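# Place the petri dish on the mat as drawn

## Task

Set the petri dish down so it rests on the mat with the pose and rotation shown in the reference drawing (manual). The whole dish must lie within the mat, no other object may be on the mat, and nothing may be tipped over.

## Robot and tools

Robot: two arms, left_arm and right_arm, each with a two-finger gripper. The scene frame has its origin at table-top height, midway between the nominal arm bases, with +x pointing out over the table, +z up, and left_arm on the +y side. Image left and right do not follow the arm names. Calibrated bases: left_arm at (+0.010, +0.272, +0.013) m, quat_wxyz (+1.000, 0, 0, +0.018). right_arm at (+0.002, -0.332, +0.013) m, quat_wxyz (+1.000, 0, 0, +0.021).

Frames: every hand pose, target and wrist-camera pose belongs to that arm's own base frame, not the scene frame. Fixed cameras and the table use the scene frame. Fingers point along the gripper's +z axis and open and close along its y axis. end_effector_position is the point between the pads, about 5 mm behind the tips. Reported poses can be off by a few centimetres, more at long reach.

Row format, used by every moving tool: one flat list of 16 numbers covering both arms. It holds left_arm x, y, z (metres), qw, qx, qy, qz (unit quaternion, w first), opening, then the same eight for right_arm. Positions and quaternions are absolute poses in that arm's base frame, not offsets. Opening runs from -1 (closed) to +1 (fully open, 0.070 m). Closing fully takes about 1.0 s. Always send both arms. For an idle arm, resend its last reported pose and its desired opening unchanged, because a 0 opening is a real command. To hold an orientation, repeat the same quaternion in every row rather than copying the drifted value from the result.

execute_actions(actions, cameras): actions is a list of up to 15 actions. Each action is a list of up to 15 rows, one per 1/30 s step, and the last row repeats to fill 15 steps. If any target lies more than 0.6 m from that gripper's current position along any of its own axes, the action is rejected for both arms. An empty actions list returns a full state with all cameras. cameras is a list of names, ["all"], or []. Images are returned only when requested or when actions is empty. An unknown camera name invalidates the call.

move(target, speed, blend, opening_speed, grip_force, blocking, cameras): target is one 16-number row, or a list of up to 15 rows used as waypoints, all within a 10 s budget. Each gripper follows a straight path to its pose and turns the shorter way round. There is no 0.6 m check. speed is in m/s, from 0.002 to 2.2, default 0.25, and turn rate is capped at twice that value in rad/s. It can be one number or one per waypoint. blend (m) rounds the corners at intermediate waypoints. The default 0 stops at each one. opening_speed (per second on the -1..1 scale, at least 0.2) ramps the fingers gradually. grip_force is newtons per pad, 5 to 20, and stays set until you change it. blocking=false returns after about 0.5 s while motion continues, and a new move then replaces the running one. Paths do not avoid obstacles or the other arm. The gripper lags and can overshoot, more at higher speed and with a nearly straight arm. Do not steer a path close to an arm's own base, because that can flip its shoulder posture. The result ends with a "move:" line. done means at rest within 3 mm and 2 degrees of the target. off_target means stopped short, which can be caused by contact, friction or reach. held means a clearance check withheld steps. fault means a torque stop. A limits=paced note means the command was clipped.

wait(seconds 0 to 10): lets time run while the arms hold their last commands. stop(): brakes a running move. zoom_image(camera, region [x0,y0,x1,y1] in pixels, at most 504x504): gives a closer view of the newest image from that camera. show_instructions(): shows the reference drawing. finished_scene(scene): ends the current scene permanently. Use the current scene's number.

Result lines: end_effector_position and end_effector_quat_wxyz are given per arm in its base frame. Hand target is where the controller is now driving each arm. Tool commands lists the current openings. grip_measured is the finger opening on the -1..1 scale. Joint positions are given with the gripper opening in metres last. Joint torques include gravity, carry per-unit offsets and noise, and are positive toward larger joint values. MOTOR HOT and fault lines also appear. The controller clips each step's orientation change to 32 degrees, so large rotations may need repeating.

Gripping: close to about 0.05 below the grip_measured value at first contact for full force, or less for a lighter hold. Parts thinner than 2 mm get a weaker grip.

Cameras: cam_head_left, cam_head_right, cam_high, cam_low (504x504, fixed, scene frame) and cam_left_wrist, cam_right_wrist (896x504, poses taken from the arm joints, so they can lag while the arm moves). Calibration matrices are supplied and are accurate to a few millimetres near image centre.

Avoid: dropping the dish or releasing it while it is still moving, fast impacts, and pressing hard on the table or on fixed things. Any object leaving the table means failure. Contact between the two arms can end the scene, including one gripper closing on the other's fingers. Contact torque at a joint's limit (21.1 N m for waist, shoulder and elbow; 7.36 N m for the wrist joints, whose motors only give about 4 N m) stops that arm for 10 s. Keeping an arm stretched, loaded or pushing at an unreachable pose heats its motors. At 80 °C the arm goes limp for 30 to 60 s. Loose objects may be nudged by outside disturbances, so check the final placement before finishing.

Each tool is called after "Request:" in YAML: its name, and indented under it one key for each argument.

Reference images:

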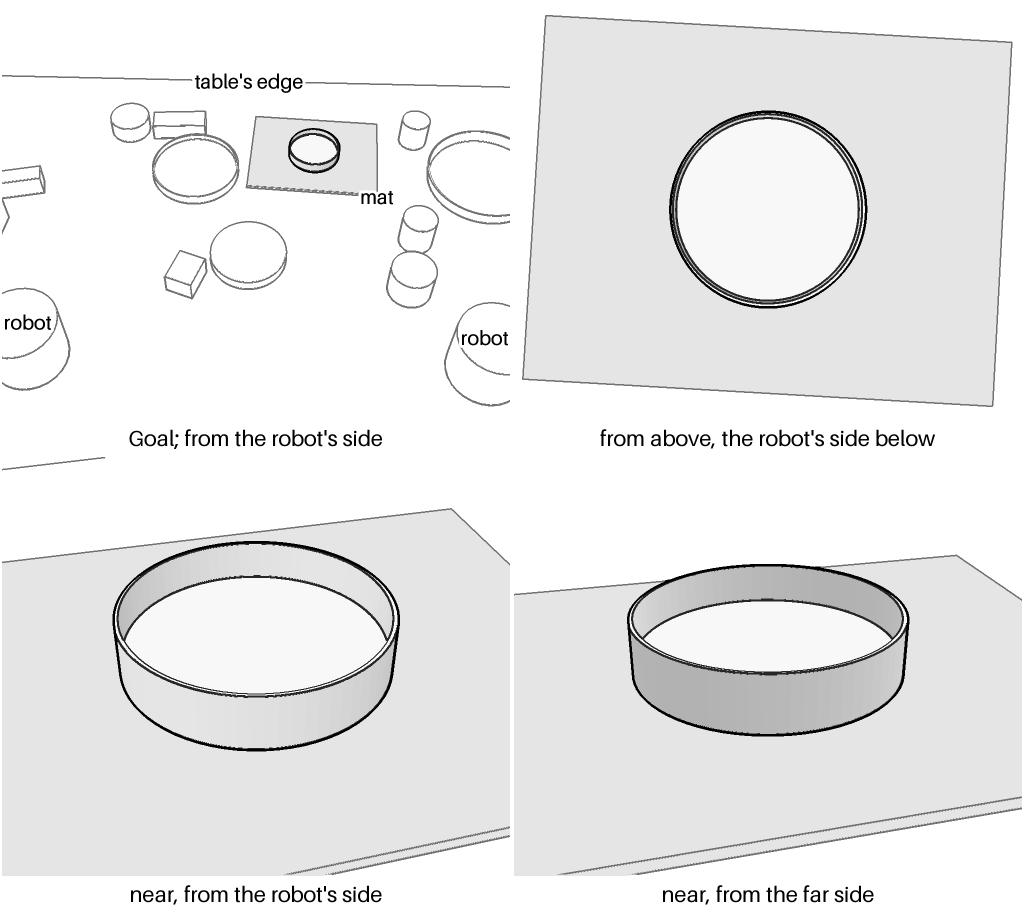

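## Session

Request:
execute_actions:
  actions: []

Scene clock: 0.00 s.
left_arm: end_effector_position=(+0.5041, -0.2268, +0.3027) grip_measured=+1.00 end_effector_quat_wxyz=(+0.351, +0.160, +0.774, -0.502) | right_arm: end_effector_position=(-0.0001, +0.2623, +0.1677) grip_measured=+0.99 end_effector_quat_wxyz=(+0.140, -0.554, +0.774, +0.273)
Joint positions: left_arm=[-0.07 2.068 -1.914 -1.323 1.093 0.76 0.07] | right_arm=[1.429 1.026 -0.705 0.248 0.749 0.056 0.069]
Joint torques (N m): no reading
Hand target: left_arm +0.5041, -0.2268, +0.3027; +0.351, +0.160, +0.774, -0.502 | right_arm -0.0001, +0.2623, +0.1677; +0.140, -0.554, +0.774, +0.273
Tool commands: left_gripper/opening=+1.0 right_gripper/opening=+1.0

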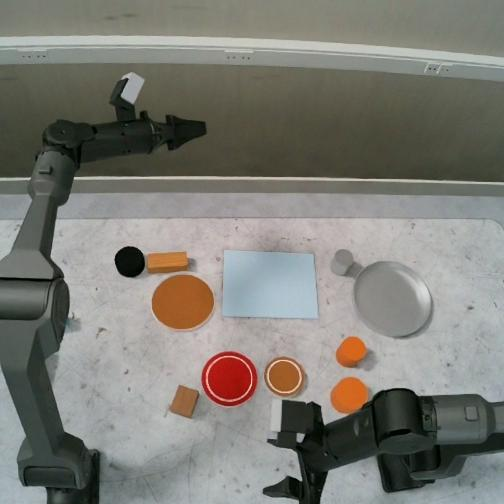

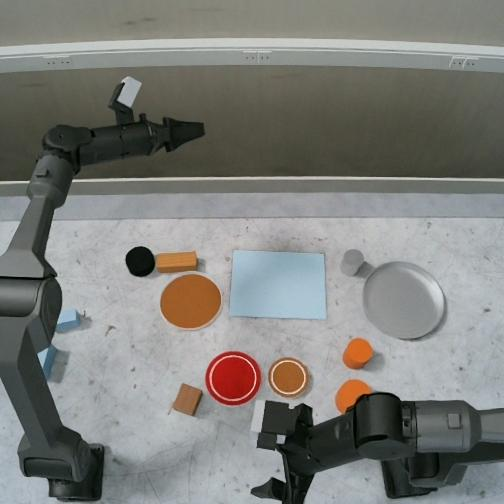

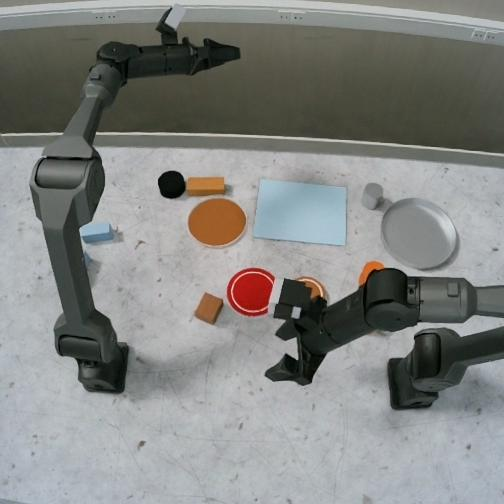

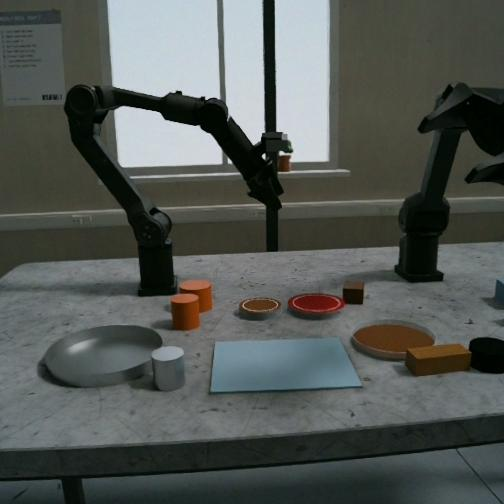

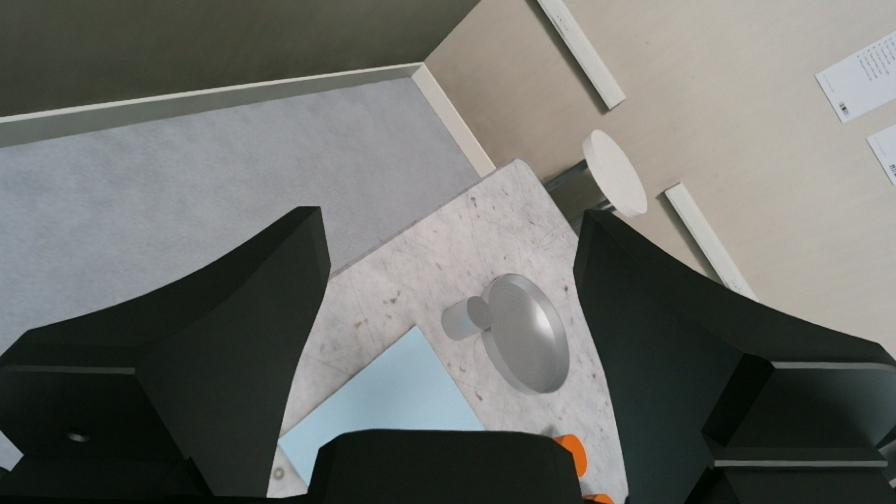

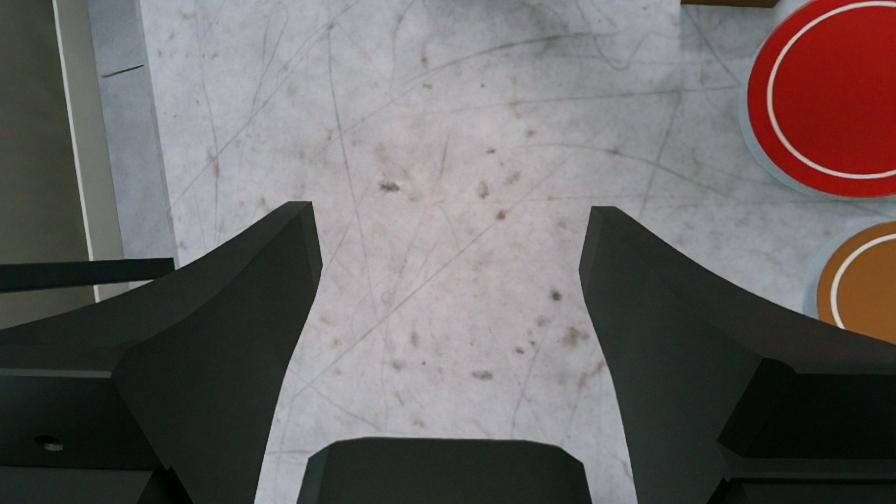

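Request:
zoom_image:
  camera: "cam_head_left"
  region: [180, 320, 330, 430]

Request:
zoom_image:
  camera: "cam_low"
  region: [220, 270, 370, 350]

Request:
zoom_image:
  camera: "cam_head_left"
  region: [100, 230, 330, 340]

Scaled by 3.360.

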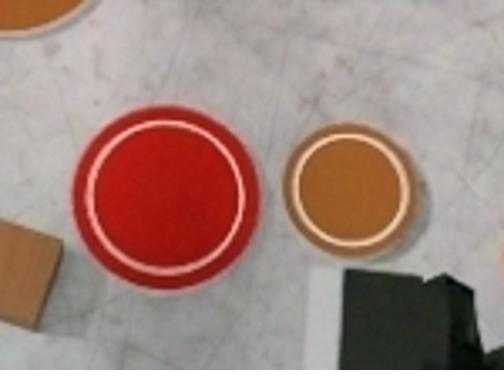

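Scaled by 3.360.

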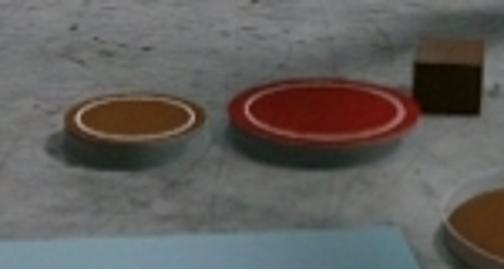

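Scaled by 2.191.

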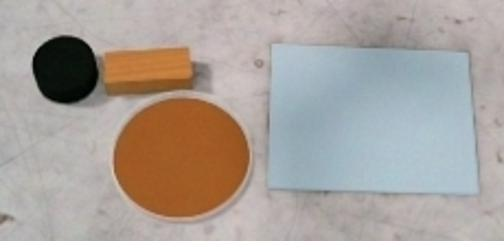

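Request:
zoom_image:
  camera: "cam_low"
  region: [230, 290, 290, 325]

Request:
zoom_image:
  camera: "cam_low"
  region: [340, 310, 440, 365]

Request:
zoom_image:
  camera: "cam_right_wrist"
  region: [730, 0, 896, 350]

Scaled by 8.400.

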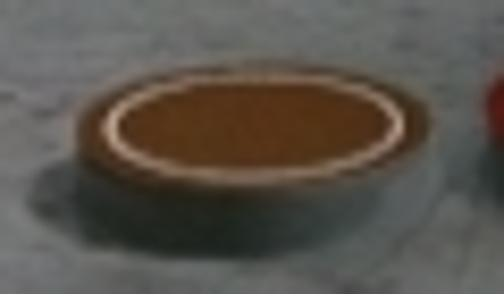

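Scaled by 5.040.

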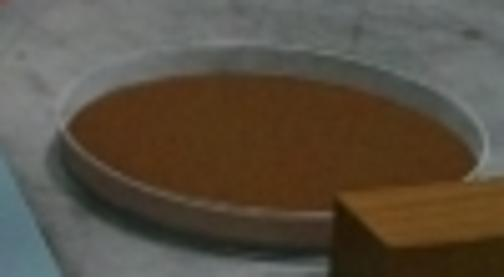

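Scaled by 1.440.

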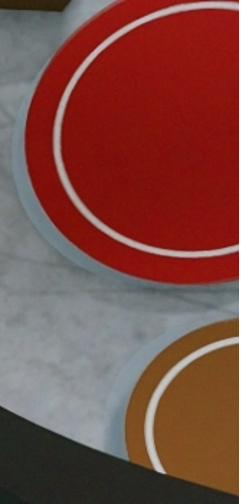

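Request:
move:
  target: [0.5041,-0.2268,0.3027,0.351,0.160,0.774,-0.502,1,0.28,0.0,0.22,0,0,1,0,1]
  speed: 0.4

Request:
move:
  target: [0.143,-0.406,0.20,0,0.567,0.824,0,1,0.28,0.0,0.22,0,0,1,0,1]
  speed: 0.4
  cameras: ["all"]

Scene clock: 54.83 s.
left_arm: end_effector_position=(+0.5041, -0.2268, +0.3028) grip_measured=+1.00 end_effector_quat_wxyz=(+0.351, +0.160, +0.774, -0.502) | right_arm: end_effector_position=(+0.2804, -0.0003, +0.2196) grip_measured=+0.99 end_effector_quat_wxyz=(+0.174, +0.001, +0.985, +0.000)
Joint positions: left_arm=[-0.07 2.068 -1.914 -1.322 1.093 0.759 0.07] | right_arm=[-0.001 1.273 -1.193 -0.001 1.229 0.001 0.069]
Joint torques (N m): left_arm=[-0.16 -15.9 -3.69 -0.54 -0.18 -0.02] | right_arm=[0.81 -3.29 -4.88 0 -0.12 0.01]
Hand target: left_arm +0.5041, -0.2268, +0.3027; +0.351, +0.160, +0.774, -0.502 | right_arm +0.2801, +0.0000, +0.2195; +0.173, +0.000, +0.985, +0.000
Off the commanded pose: left_arm 0.000 m, 0 deg | right_arm 0.001 m, 20 deg.
joint sent to its limit (right arm) — joint 5 (wrist pitch), upper limit. The joint targets are off in orientation, not in position.
move: off_target (right_arm)

Scene clock: 57.23 s.
left_arm: end_effector_position=(+0.1428, -0.4059, +0.1991) grip_measured=+1.00 end_effector_quat_wxyz=(+0.136, +0.559, +0.812, -0.099) | right_arm: end_effector_position=(+0.2802, -0.0003, +0.2193) grip_measured=+0.99 end_effector_quat_wxyz=(+0.173, +0.001, +0.985, +0.000)
Joint positions: left_arm=[-1.233 1.815 -1.722 0 1.226 -0.027 0.07] | right_arm=[-0.001 1.273 -1.192 -0.001 1.229 0.001 0.069]
Joint torques (N m): left_arm=[0.48 -13.23 -3.64 0 -0.18 0.14] | right_arm=[0.8 -3.25 -5.85 0 0.02 0.05]
Hand target: left_arm +0.1429, -0.4058, +0.1996; +0.137, +0.559, +0.812, -0.100 | right_arm +0.2801, +0.0000, +0.2195; +0.173, +0.000, +0.985, +0.000
Off the commanded pose: left_arm 0.001 m, 19 deg | right_arm 0.001 m, 20 deg.
joint sent to its limit (left arm) — joint 5 (wrist pitch), upper limit. The joint targets are off in orientation, not in position.
joint sent to its limit (right arm) — joint 5 (wrist pitch), upper limit. The joint targets are off in orientation, not in position.
move: off_target (left_arm, right_arm)
camera_calibration:
cam_left_wrist: T_world_to_cam=[[-0.93437, -0.356236, 0.00702711, -0.0123211], [-0.340473, 0.898491, 0.277116, 0.356732], [-0.105032, 0.256536, -0.960811, 0.435421], [0, 0, 0, 1]] pos_world=[0.155678, -0.436611, 0.319588]
cam_right_wrist: T_world_to_cam=[[0.0082569, -0.999608, -0.0267383, 0.00497146], [-0.962027, -0.0152362, 0.272527, 0.208345], [-0.272828, 0.0234728, -0.961776, 0.40747], [0, 0, 0, 1]] pos_world=[0.311562, -0.00142054, 0.335249]

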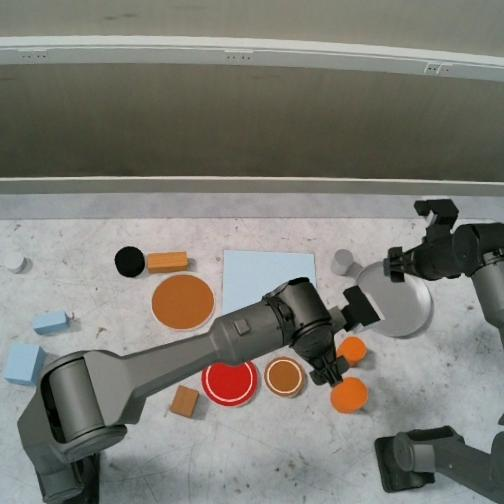

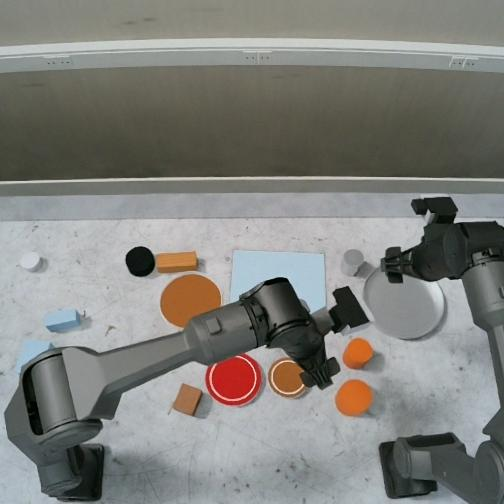

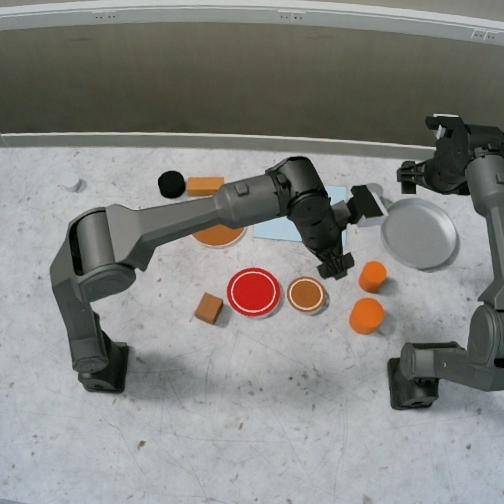

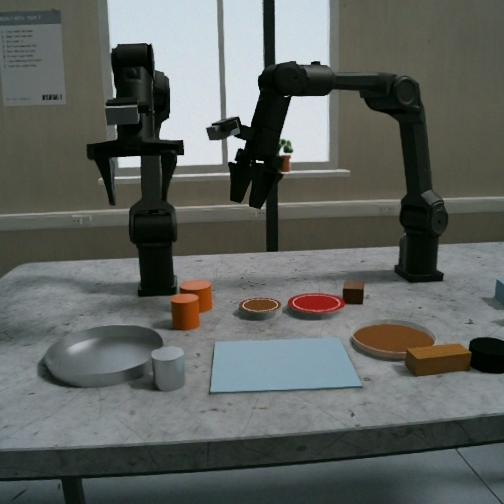

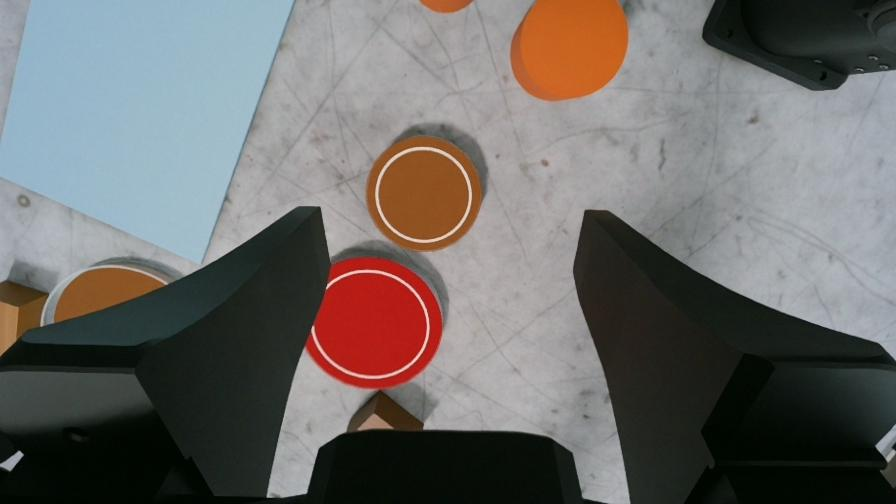

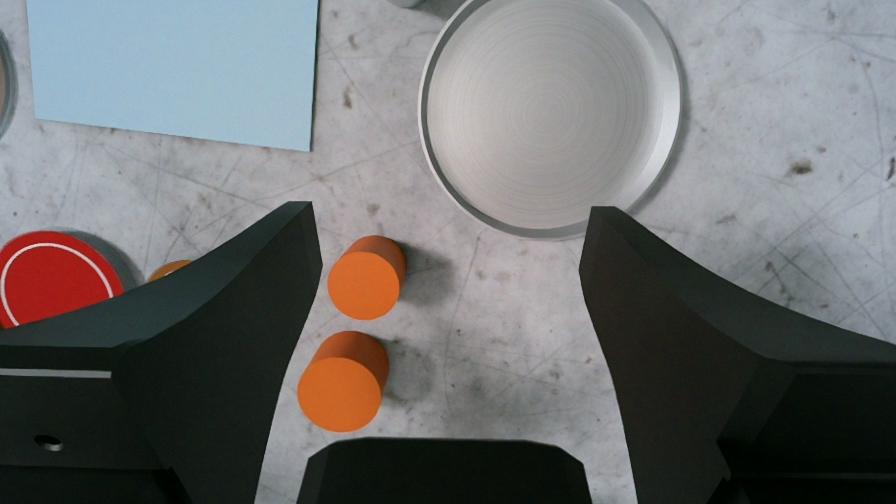

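Request:
move:
  target:
    - [0.203,-0.417,0.12,0,0.2588,0.9659,0,1,0.28,0.0,0.22,0.173,0,0.985,0,1]
    - [0.203,-0.417,0.04,0,0.2588,0.9659,0,1,0.28,0.0,0.22,0.173,0,0.985,0,1]
  speed: 0.25
  blend: 0.02
  cameras: ["cam_left_wrist","cam_head_left","cam_low"]

Scene clock: 97.50 s.
left_arm: end_effector_position=(+0.2029, -0.4167, +0.0394) grip_measured=+1.00 end_effector_quat_wxyz=(+0.012, +0.259, +0.966, -0.014) | right_arm: end_effector_position=(+0.2801, -0.0003, +0.2196) grip_measured=+0.99 end_effector_quat_wxyz=(+0.174, +0.001, +0.985, +0.000)
Joint positions: left_arm=[-1.118 2.262 -1.867 0.001 1.226 -0.594 0.07] | right_arm=[-0.001 1.272 -1.192 -0.001 1.229 0.001 0.069]
Joint torques (N m): left_arm=[0.28 -17.74 -3.16 -0.01 0.16 0.03] | right_arm=[0.58 -3.32 -5.87 0.01 0.13 0.14]
Hand target: left_arm +0.2029, -0.4168, +0.0398; +0.012, +0.259, +0.966, -0.014 | right_arm +0.2800, +0.0000, +0.2199; +0.174, +0.000, +0.985, +0.000
Off the commanded pose: left_arm 0.001 m, 2 deg | right_arm 0.001 m, 0 deg.
joint read past its limit (left arm) — joint 5 (wrist pitch), upper limit.
joint sent to its limit (left arm) — joint 5 (wrist pitch), upper limit. The joint targets still meet the commanded pose.
joint sent to its limit (right arm) — joint 5 (wrist pitch), upper limit. The joint targets still meet the commanded pose.
move: done
camera_calibration:
cam_left_wrist: T_world_to_cam=[[-0.500955, -0.865273, 0.0186206, -0.259504], [-0.714587, 0.425661, 0.555138, 0.299088], [-0.488272, 0.264793, -0.83155, 0.367293], [0, 0, 0, 1]] pos_world=[0.263063, -0.449109, 0.14422]
Images, in order (width x height): cam_head_left 504x504, cam_low 504x504, cam_left_wrist 896x504.

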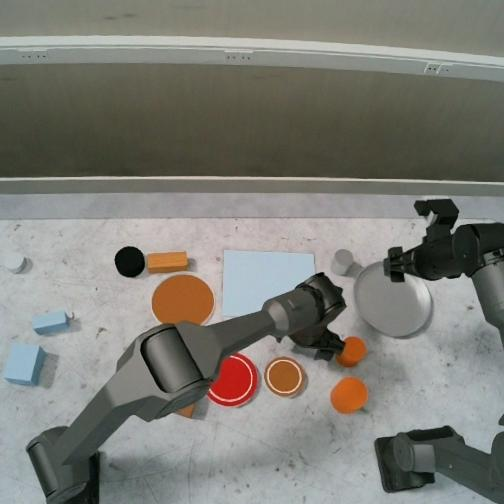

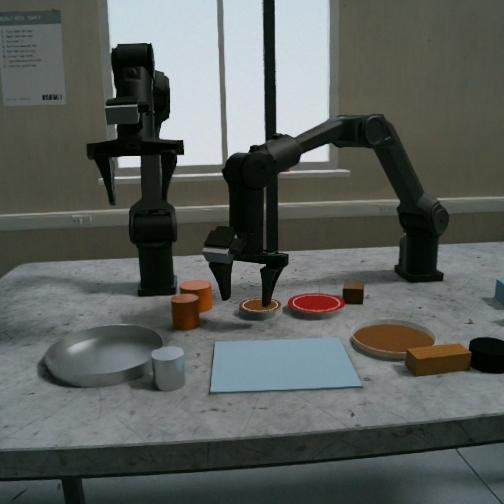

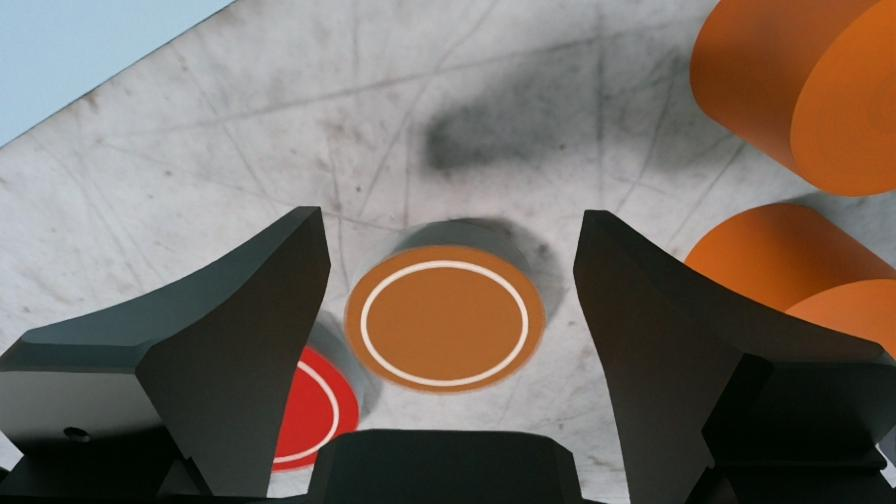

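Request:
move:
  target: [0.206,-0.418,0.012,0,0.2588,0.9659,0,1,0.28,0.0,0.22,0.173,0,0.985,0,1]
  speed: 0.15
  cameras: ["cam_left_wrist","cam_low"]

Request:
zoom_image:
  camera: "cam_low"
  region: [200, 260, 300, 330]

Scene clock: 105.03 s.
left_arm: end_effector_position=(+0.2056, -0.4177, +0.0111) grip_measured=+1.00 end_effector_quat_wxyz=(-0.001, +0.259, +0.966, +0.001) | right_arm: end_effector_position=(+0.2801, -0.0003, +0.2196) grip_measured=+0.99 end_effector_quat_wxyz=(+0.174, +0.001, +0.985, +0.000)
Joint positions: left_arm=[-1.114 2.336 -1.893 0.001 1.217 -0.59 0.07] | right_arm=[-0.001 1.272 -1.192 -0.001 1.229 0.001 0.069]
Joint torques (N m): left_arm=[0.56 -18.21 -3.27 0.04 -0.06 0.08] | right_arm=[0.34 -3.31 -5.95 0 0.13 0.19]
Hand target: left_arm +0.2060, -0.4180, +0.0120; +0.000, +0.259, +0.966, +0.000 | right_arm +0.2800, +0.0000, +0.2199; +0.174, +0.000, +0.985, +0.000
Off the commanded pose: left_arm 0.001 m, 0 deg | right_arm 0.001 m, 0 deg.
joint sent to its limit (right arm) — joint 5 (wrist pitch), upper limit. The joint targets still meet the commanded pose.
move: done
camera_calibration:
cam_left_wrist: T_world_to_cam=[[-0.500656, -0.865639, -0.00345954, -0.258407], [-0.704866, 0.405344, 0.582117, 0.306268], [-0.502501, 0.293879, -0.813097, 0.360187], [0, 0, 0, 1]] pos_world=[0.2675, -0.453683, 0.113689]
Images, in order (width x height): cam_low 504x504, cam_left_wrist 896x504.

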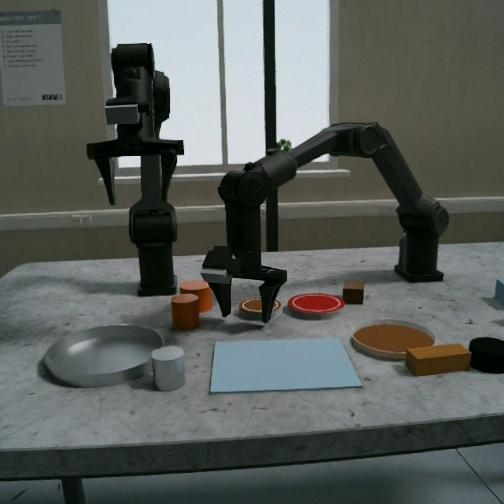

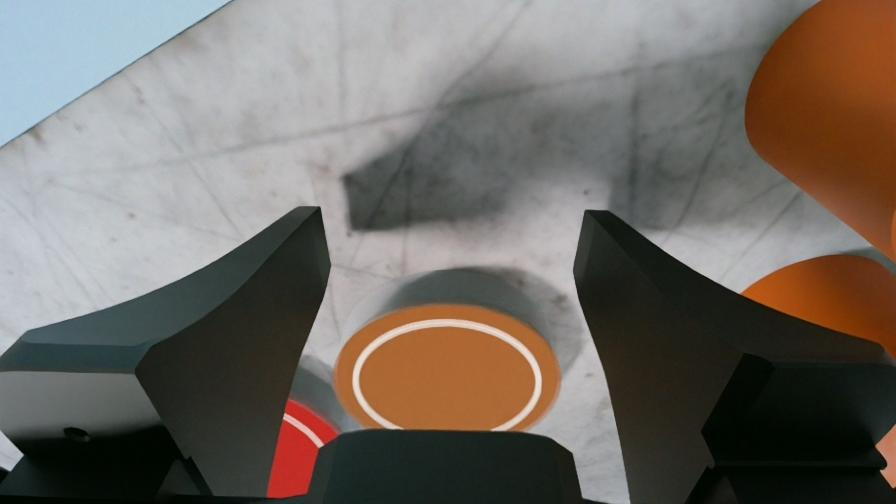

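Scaled by 5.040.

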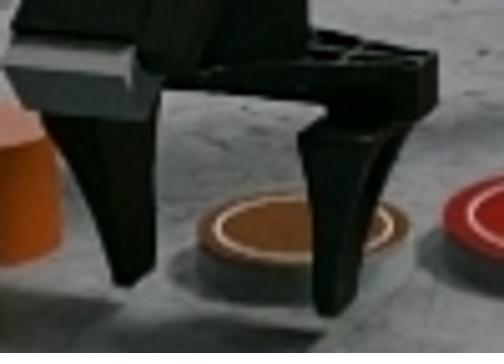

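Request:
move:
  target:
    - [0.205,-0.4175,-0.002,0,0.2588,0.9659,0,1,0.28,0.0,0.22,0.173,0,0.985,0,1]
    - [0.185,-0.406,-0.002,0,0.2588,0.9659,0,1,0.28,0.0,0.22,0.173,0,0.985,0,1]
  speed: 0.08
  cameras: ["cam_left_wrist","cam_low"]

Request:
zoom_image:
  camera: "cam_low"
  region: [200, 260, 300, 330]

Scene clock: 116.60 s.
left_arm: end_effector_position=(+0.1848, -0.4057, -0.0020) grip_measured=+1.00 end_effector_quat_wxyz=(+0.000, +0.259, +0.966, +0.000) | right_arm: end_effector_position=(+0.2801, -0.0003, +0.2196) grip_measured=+0.99 end_effector_quat_wxyz=(+0.174, +0.001, +0.985, +0.000)
Joint positions: left_arm=[-1.144 2.275 -1.72 0.001 1.104 -0.62 0.07] | right_arm=[-0.001 1.272 -1.192 -0.001 1.229 0.001 0.069]
Joint torques (N m): left_arm=[0.2 -13.5 -2.9 -0.12 0.03 0.05] | right_arm=[0.04 -3.16 -5.91 0.03 0.13 0.22]
Hand target: left_arm +0.1850, -0.4060, -0.0020; +0.000, +0.259, +0.966, +0.000 | right_arm +0.2800, +0.0000, +0.2199; +0.174, +0.000, +0.985, +0.000
Off the commanded pose: left_arm 0.000 m, 0 deg | right_arm 0.001 m, 0 deg.
joint sent to its limit (right arm) — joint 5 (wrist pitch), upper limit. The joint targets still meet the commanded pose.
move: done
camera_calibration:
cam_left_wrist: T_world_to_cam=[[-0.500702, -0.865616, -0.00232139, -0.258446], [-0.705362, 0.406448, 0.580744, 0.294904], [-0.501758, 0.292417, -0.814083, 0.334799], [0, 0, 0, 1]] pos_world=[0.246598, -0.441479, 0.100691]
Images, in order (width x height): cam_low 504x504, cam_left_wrist 896x504.

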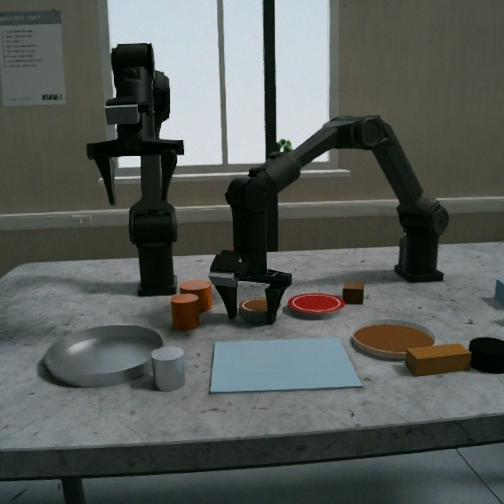

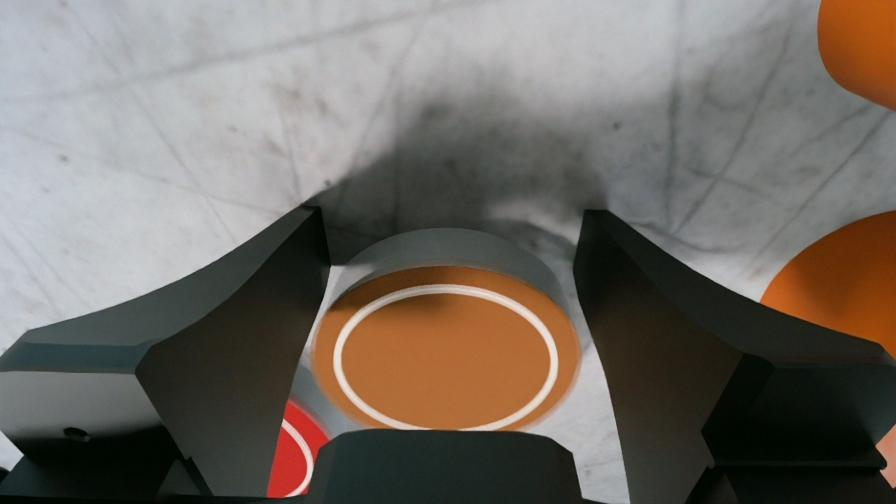

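Scaled by 5.040.

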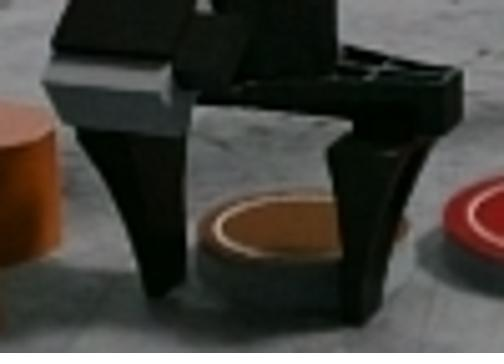

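Request:
move:
  target:
    - [0.1805,-0.4035,-0.002,0,0.2588,0.9659,0,1,0.28,0.0,0.22,0.173,0,0.985,0,1]
    - [0.1805,-0.4035,-0.002,0,0.2588,0.9659,0,0.6,0.28,0.0,0.22,0.173,0,0.985,0,1]
  speed: 0.05
  opening_speed: 0.4
  cameras: ["cam_left_wrist"]

Scene clock: 124.23 s.
left_arm: end_effector_position=(+0.1806, -0.4033, -0.0021) grip_measured=+0.60 end_effector_quat_wxyz=(+0.000, +0.259, +0.966, +0.001) | right_arm: end_effector_position=(+0.2801, -0.0003, +0.2196) grip_measured=+0.99 end_effector_quat_wxyz=(+0.174, +0.001, +0.985, +0.000)
Joint positions: left_arm=[-1.15 2.261 -1.694 0.001 1.091 -0.626 0.056] | right_arm=[-0.001 1.272 -1.192 -0.001 1.229 0.001 0.069]
Joint torques (N m): left_arm=[-0.67 -13.79 -2.3 -0.24 -0.51 0.08] | right_arm=[0.02 -3.08 -5.99 0.02 0.13 0.22]
Hand target: left_arm +0.1805, -0.4035, -0.0020; +0.000, +0.259, +0.966, +0.000 | right_arm +0.2800, +0.0000, +0.2199; +0.174, +0.000, +0.985, +0.000
Off the commanded pose: left_arm 0.000 m, 0 deg | right_arm 0.001 m, 0 deg.
joint sent to its limit (right arm) — joint 5 (wrist pitch), upper limit. The joint targets still meet the commanded pose.
move: done
camera_calibration:
cam_left_wrist: T_world_to_cam=[[-0.500634, -0.865655, -0.00257255, -0.258431], [-0.705278, 0.406156, 0.581051, 0.290974], [-0.501945, 0.292708, -0.813863, 0.332029], [0, 0, 0, 1]] pos_world=[0.242498, -0.43908, 0.10049]
Images, in order (width x height): cam_left_wrist 896x504.

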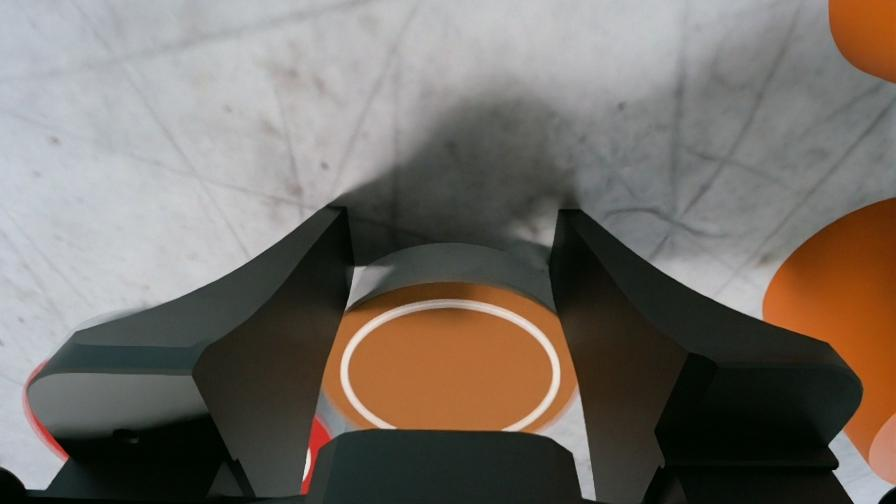

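Request:
move:
  target: [0.1805,-0.4035,-0.002,0,0.2588,0.9659,0,0.45,0.28,0.0,0.22,0.173,0,0.985,0,1]
  speed: 0.05
  opening_speed: 0.4
  cameras: ["cam_left_wrist"]

Scene clock: 129.43 s.
left_arm: end_effector_position=(+0.1807, -0.4034, -0.0021) grip_measured=+0.45 end_effector_quat_wxyz=(+0.000, +0.259, +0.966, +0.000) | right_arm: end_effector_position=(+0.2801, -0.0003, +0.2196) grip_measured=+0.99 end_effector_quat_wxyz=(+0.174, +0.001, +0.985, +0.000)
Joint positions: left_arm=[-1.15 2.261 -1.694 0.001 1.09 -0.626 0.051] | right_arm=[-0.001 1.272 -1.192 -0.001 1.229 0.001 0.069]
Joint torques (N m): left_arm=[0.28 -14.91 -2.72 -0.16 -0.24 0.03] | right_arm=[0.11 -2.94 -5.94 -0.01 0.12 0.21]
Hand target: left_arm +0.1805, -0.4035, -0.0020; +0.000, +0.259, +0.966, +0.000 | right_arm +0.2800, +0.0000, +0.2199; +0.174, +0.000, +0.985, +0.000
Off the commanded pose: left_arm 0.000 m, 0 deg | right_arm 0.001 m, 0 deg.
joint sent to its limit (right arm) — joint 5 (wrist pitch), upper limit. The joint targets still meet the commanded pose.
move: done
camera_calibration:
cam_left_wrist: T_world_to_cam=[[-0.500554, -0.865703, -0.0020178, -0.258612], [-0.705484, 0.406561, 0.580518, 0.291236], [-0.501736, 0.292004, -0.814245, 0.331817], [0, 0, 0, 1]] pos_world=[0.242498, -0.439178, 0.100591]
Images, in order (width x height): cam_left_wrist 896x504.

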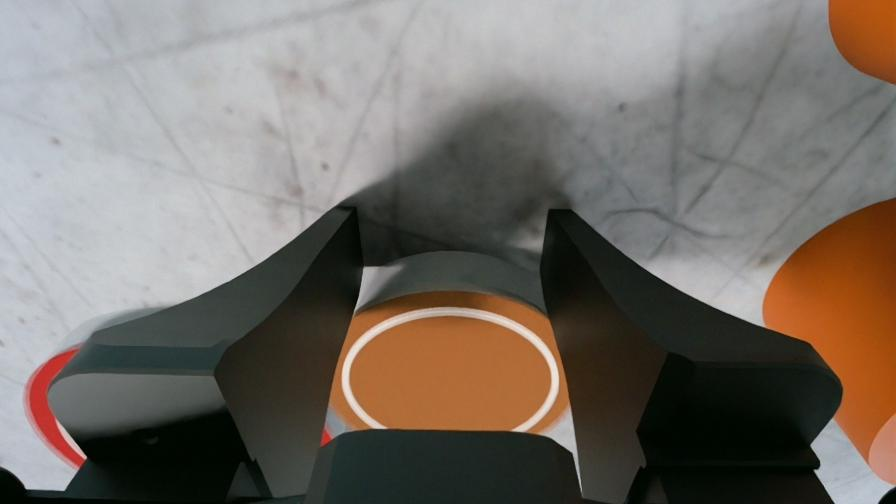

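Request:
move:
  target:
    - [0.1805,-0.4035,0.002,0,0.2588,0.9659,0,1,0.28,0.0,0.22,0.173,0,0.985,0,1]
    - [0.159,-0.391,0.002,0,0.2588,0.9659,0,1,0.28,0.0,0.22,0.173,0,0.985,0,1]
    - [0.159,-0.391,0.002,0,0.2588,0.9659,0,0.85,0.28,0.0,0.22,0.173,0,0.985,0,1]
  speed: 0.05
  cameras: ["cam_left_wrist"]

Scene clock: 154.63 s.
left_arm: end_effector_position=(+0.1587, -0.3911, +0.0022) grip_measured=+0.85 end_effector_quat_wxyz=(+0.000, +0.259, +0.966, +0.000) | right_arm: end_effector_position=(+0.2801, -0.0003, +0.2196) grip_measured=+0.99 end_effector_quat_wxyz=(+0.174, +0.001, +0.985, +0.000)
Joint positions: left_arm=[-1.185 2.186 -1.57 0 1.042 -0.661 0.065] | right_arm=[-0.001 1.272 -1.192 -0.001 1.229 0.001 0.069]
Joint torques (N m): left_arm=[0.58 -14.28 -3.09 -0.01 0.02 0.11] | right_arm=[0.09 -2.81 -5.85 0 0.12 0.22]
Hand target: left_arm +0.1590, -0.3910, +0.0020; +0.000, +0.259, +0.966, +0.000 | right_arm +0.2800, +0.0000, +0.2199; +0.174, +0.000, +0.985, +0.000
Off the commanded pose: left_arm 0.000 m, 0 deg | right_arm 0.001 m, 0 deg.
joint sent to its limit (right arm) — joint 5 (wrist pitch), upper limit. The joint targets still meet the commanded pose.
move: done
camera_calibration:
cam_left_wrist: T_world_to_cam=[[-0.500027, -0.866009, -0.00106559, -0.259088], [-0.705362, 0.406556, 0.58067, 0.268163], [-0.502432, 0.291102, -0.814138, 0.320438], [0, 0, 0, 1]] pos_world=[0.220599, -0.426676, 0.10489]
Images, in order (width x height): cam_left_wrist 896x504.

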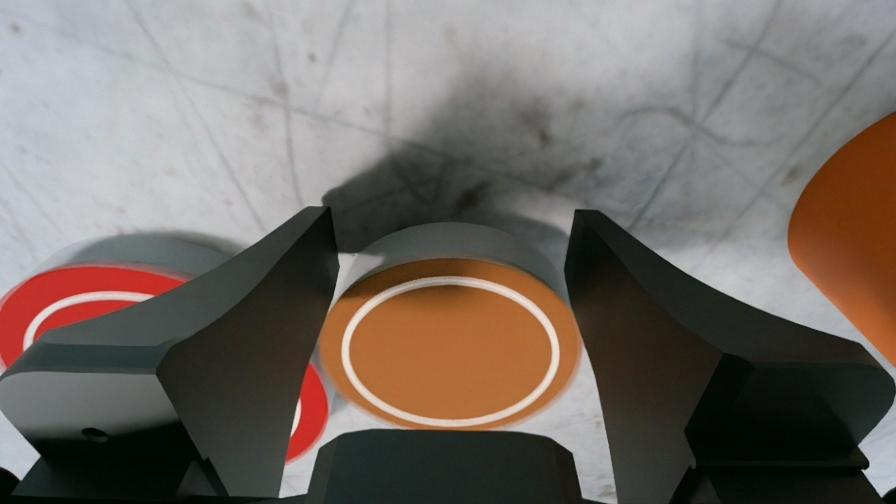

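Request:
move:
  target: [0.159,-0.391,0.002,0,0.2588,0.9659,0,0.7,0.28,0.0,0.22,0.173,0,0.985,0,1]
  speed: 0.05
  cameras: ["cam_left_wrist"]

Scene clock: 158.50 s.
left_arm: end_effector_position=(+0.1587, -0.3911, +0.0022) grip_measured=+0.70 end_effector_quat_wxyz=(+0.000, +0.259, +0.966, +0.000) | right_arm: end_effector_position=(+0.2801, -0.0003, +0.2196) grip_measured=+0.99 end_effector_quat_wxyz=(+0.174, +0.001, +0.985, +0.000)
Joint positions: left_arm=[-1.185 2.186 -1.57 0 1.042 -0.661 0.06] | right_arm=[-0.001 1.272 -1.192 -0.001 1.229 0.001 0.069]
Joint torques (N m): left_arm=[0.5 -13.8 -3.11 -0.02 0.02 0.11] | right_arm=[0.06 -2.83 -5.96 0 0.14 0.21]
Hand target: left_arm +0.1590, -0.3910, +0.0020; +0.000, +0.259, +0.966, +0.000 | right_arm +0.2800, +0.0000, +0.2199; +0.174, +0.000, +0.985, +0.000
Off the commanded pose: left_arm 0.000 m, 0 deg | right_arm 0.001 m, 0 deg.
joint sent to its limit (right arm) — joint 5 (wrist pitch), upper limit. The joint targets still meet the commanded pose.
move: done
camera_calibration:
cam_left_wrist: T_world_to_cam=[[-0.500027, -0.866009, -0.00106559, -0.259088], [-0.705362, 0.406556, 0.58067, 0.268163], [-0.502432, 0.291102, -0.814138, 0.320438], [0, 0, 0, 1]] pos_world=[0.220599, -0.426676, 0.10489]
Images, in order (width x height): cam_left_wrist 896x504.

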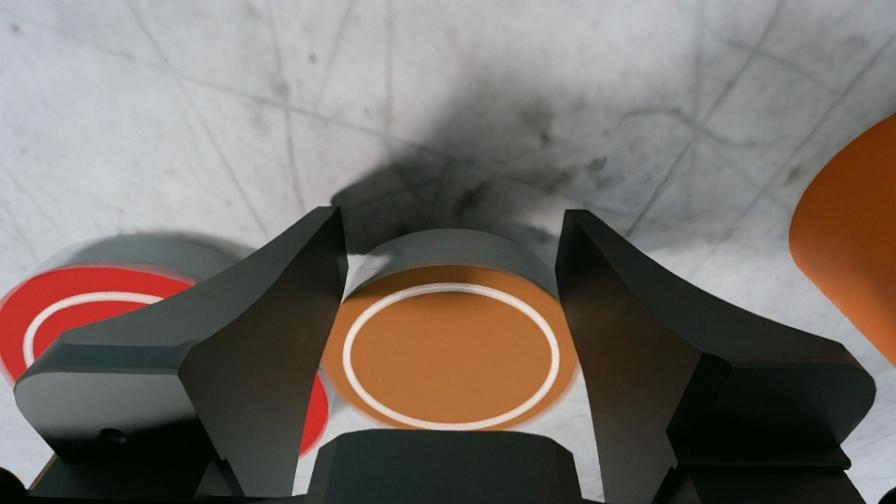

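Request:
move:
  target:
    - [0.175,-0.4,0.002,0,0.2588,0.9659,0,1,0.28,0.0,0.22,0.173,0,0.985,0,-1]
    - [0.19,-0.41,0.15,0,0.2588,0.9659,0,1,0.28,0.0,0.22,0.173,0,0.985,0,-1]
    - [0.28,-0.15,0.2,0,0.2588,0.9659,0,1,0.28,0.0,0.2,-0.056,-0.943,0.2526,-0.2087,-1]
  speed: [0.08,0.2,0.35]
  blend: [0,0.04,0]

Request:
move:
  target: [0.28,-0.15,0.2,0,0.2588,0.9659,0,1,0.108,0.262,0.14,-0.056,-0.943,0.2526,-0.2087,-1]
  speed: 0.3
  cameras: ["all"]

Scene clock: 217.60 s.
left_arm: end_effector_position=(+0.2802, -0.1498, +0.1996) grip_measured=+1.00 end_effector_quat_wxyz=(+0.134, +0.256, +0.957, -0.032) | right_arm: end_effector_position=(+0.2798, +0.0005, +0.1996) grip_measured=-1.00 end_effector_quat_wxyz=(+0.086, +0.924, -0.284, +0.240)
Joint positions: left_arm=[-0.491 1.454 -1.3 0 1.227 0.032 0.07] | right_arm=[0.331 1.266 -1.046 -0.459 1.171 -2.089 0]
Joint torques (N m): left_arm=[-0.22 -8.72 -2.77 0.04 0.07 -0.06] | right_arm=[0.11 -3.02 -5.45 -0.22 -0.18 0.08]
Hand target: left_arm +0.2800, -0.1500, +0.1995; +0.134, +0.256, +0.957, -0.031 | right_arm +0.2799, +0.0004, +0.1998; +0.086, +0.924, -0.285, +0.240
Off the commanded pose: left_arm 0.000 m, 16 deg | right_arm 0.001 m, 7 deg.
joint sent to its limit (left arm) — joint 5 (wrist pitch), upper limit. The joint targets are off in orientation, not in position.
joint sent to its limit (right arm) — joint 6 (wrist roll), lower limit. The joint targets are off in orientation, not in position.
move: off_target (left_arm, right_arm)

Scene clock: 219.23 s.
left_arm: end_effector_position=(+0.2799, -0.1500, +0.1994) grip_measured=+1.00 end_effector_quat_wxyz=(+0.134, +0.256, +0.957, -0.032) | right_arm: end_effector_position=(+0.1079, +0.2623, +0.1394) grip_measured=-1.00 end_effector_quat_wxyz=(-0.043, +0.954, -0.235, +0.184)
Joint positions: left_arm=[-0.492 1.454 -1.299 0 1.227 0.032 0.07] | right_arm=[1.473 1.508 -1.085 -0.403 1.229 -1.05 0]
Joint torques (N m): left_arm=[-0.3 -6.97 -3.33 0.02 0.08 -0.06] | right_arm=[0.05 -4.45 -4.26 -0.34 0.12 0.08]
Hand target: left_arm +0.2800, -0.1500, +0.1995; +0.134, +0.256, +0.957, -0.031 | right_arm +0.1082, +0.2619, +0.1395; -0.042, +0.953, -0.235, +0.184
Off the commanded pose: left_arm 0.001 m, 16 deg | right_arm 0.001 m, 12 deg.
joint sent to its limit (left arm) — joint 5 (wrist pitch), upper limit. The joint targets are off in orientation, not in position.
joint sent to its limit (right arm) — joint 5 (wrist pitch), upper limit. The joint targets are off in orientation, not in position.
move: off_target (left_arm, right_arm)
camera_calibration:
cam_left_wrist: T_world_to_cam=[[-0.498831, -0.866643, -0.00986041, 0.0117844], [-0.817577, 0.466752, 0.337211, 0.230153], [-0.287639, 0.176273, -0.941378, 0.419654], [0, 0, 0, 1]] pos_world=[0.314755, -0.171185, 0.317559]
cam_right_wrist: T_world_to_cam=[[0.442837, 0.885449, 0.140983, -0.297997], [0.457591, -0.358416, 0.813725, -0.0701886], [0.771042, -0.295835, -0.563893, 0.193118], [0, 0, 0, 1]] pos_world=[0.0151797, 0.295835, 0.208024]

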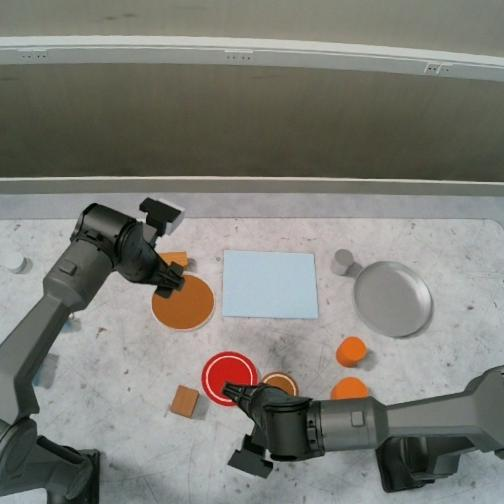

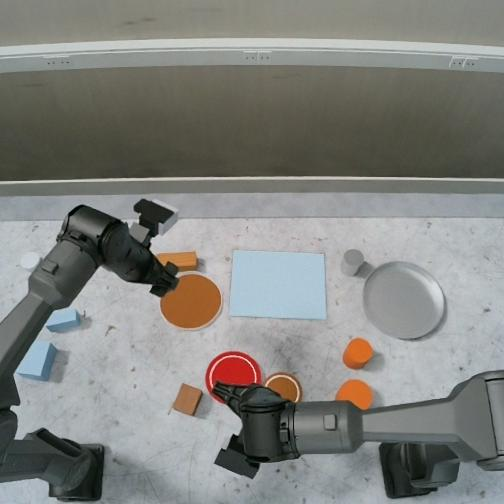

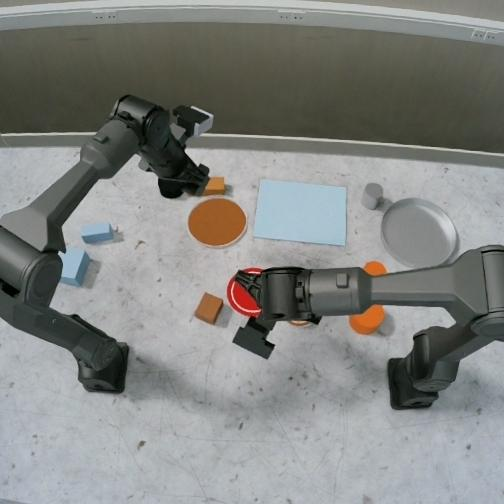

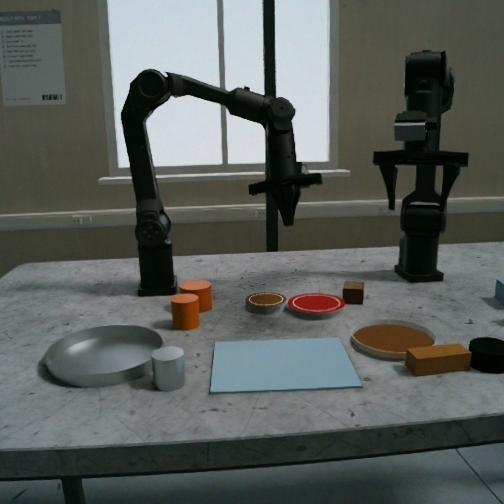

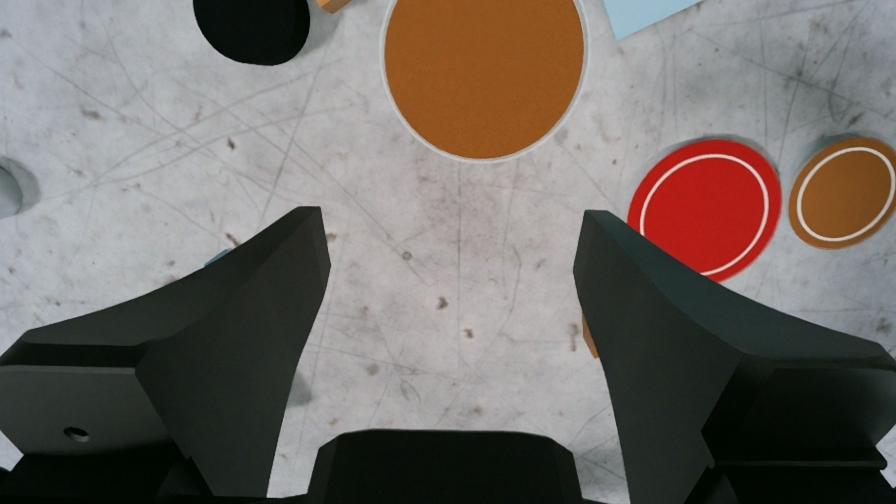

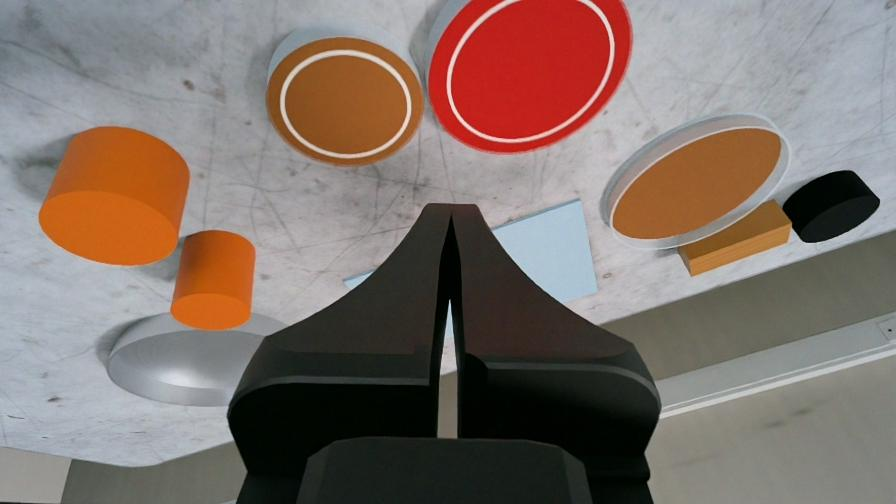

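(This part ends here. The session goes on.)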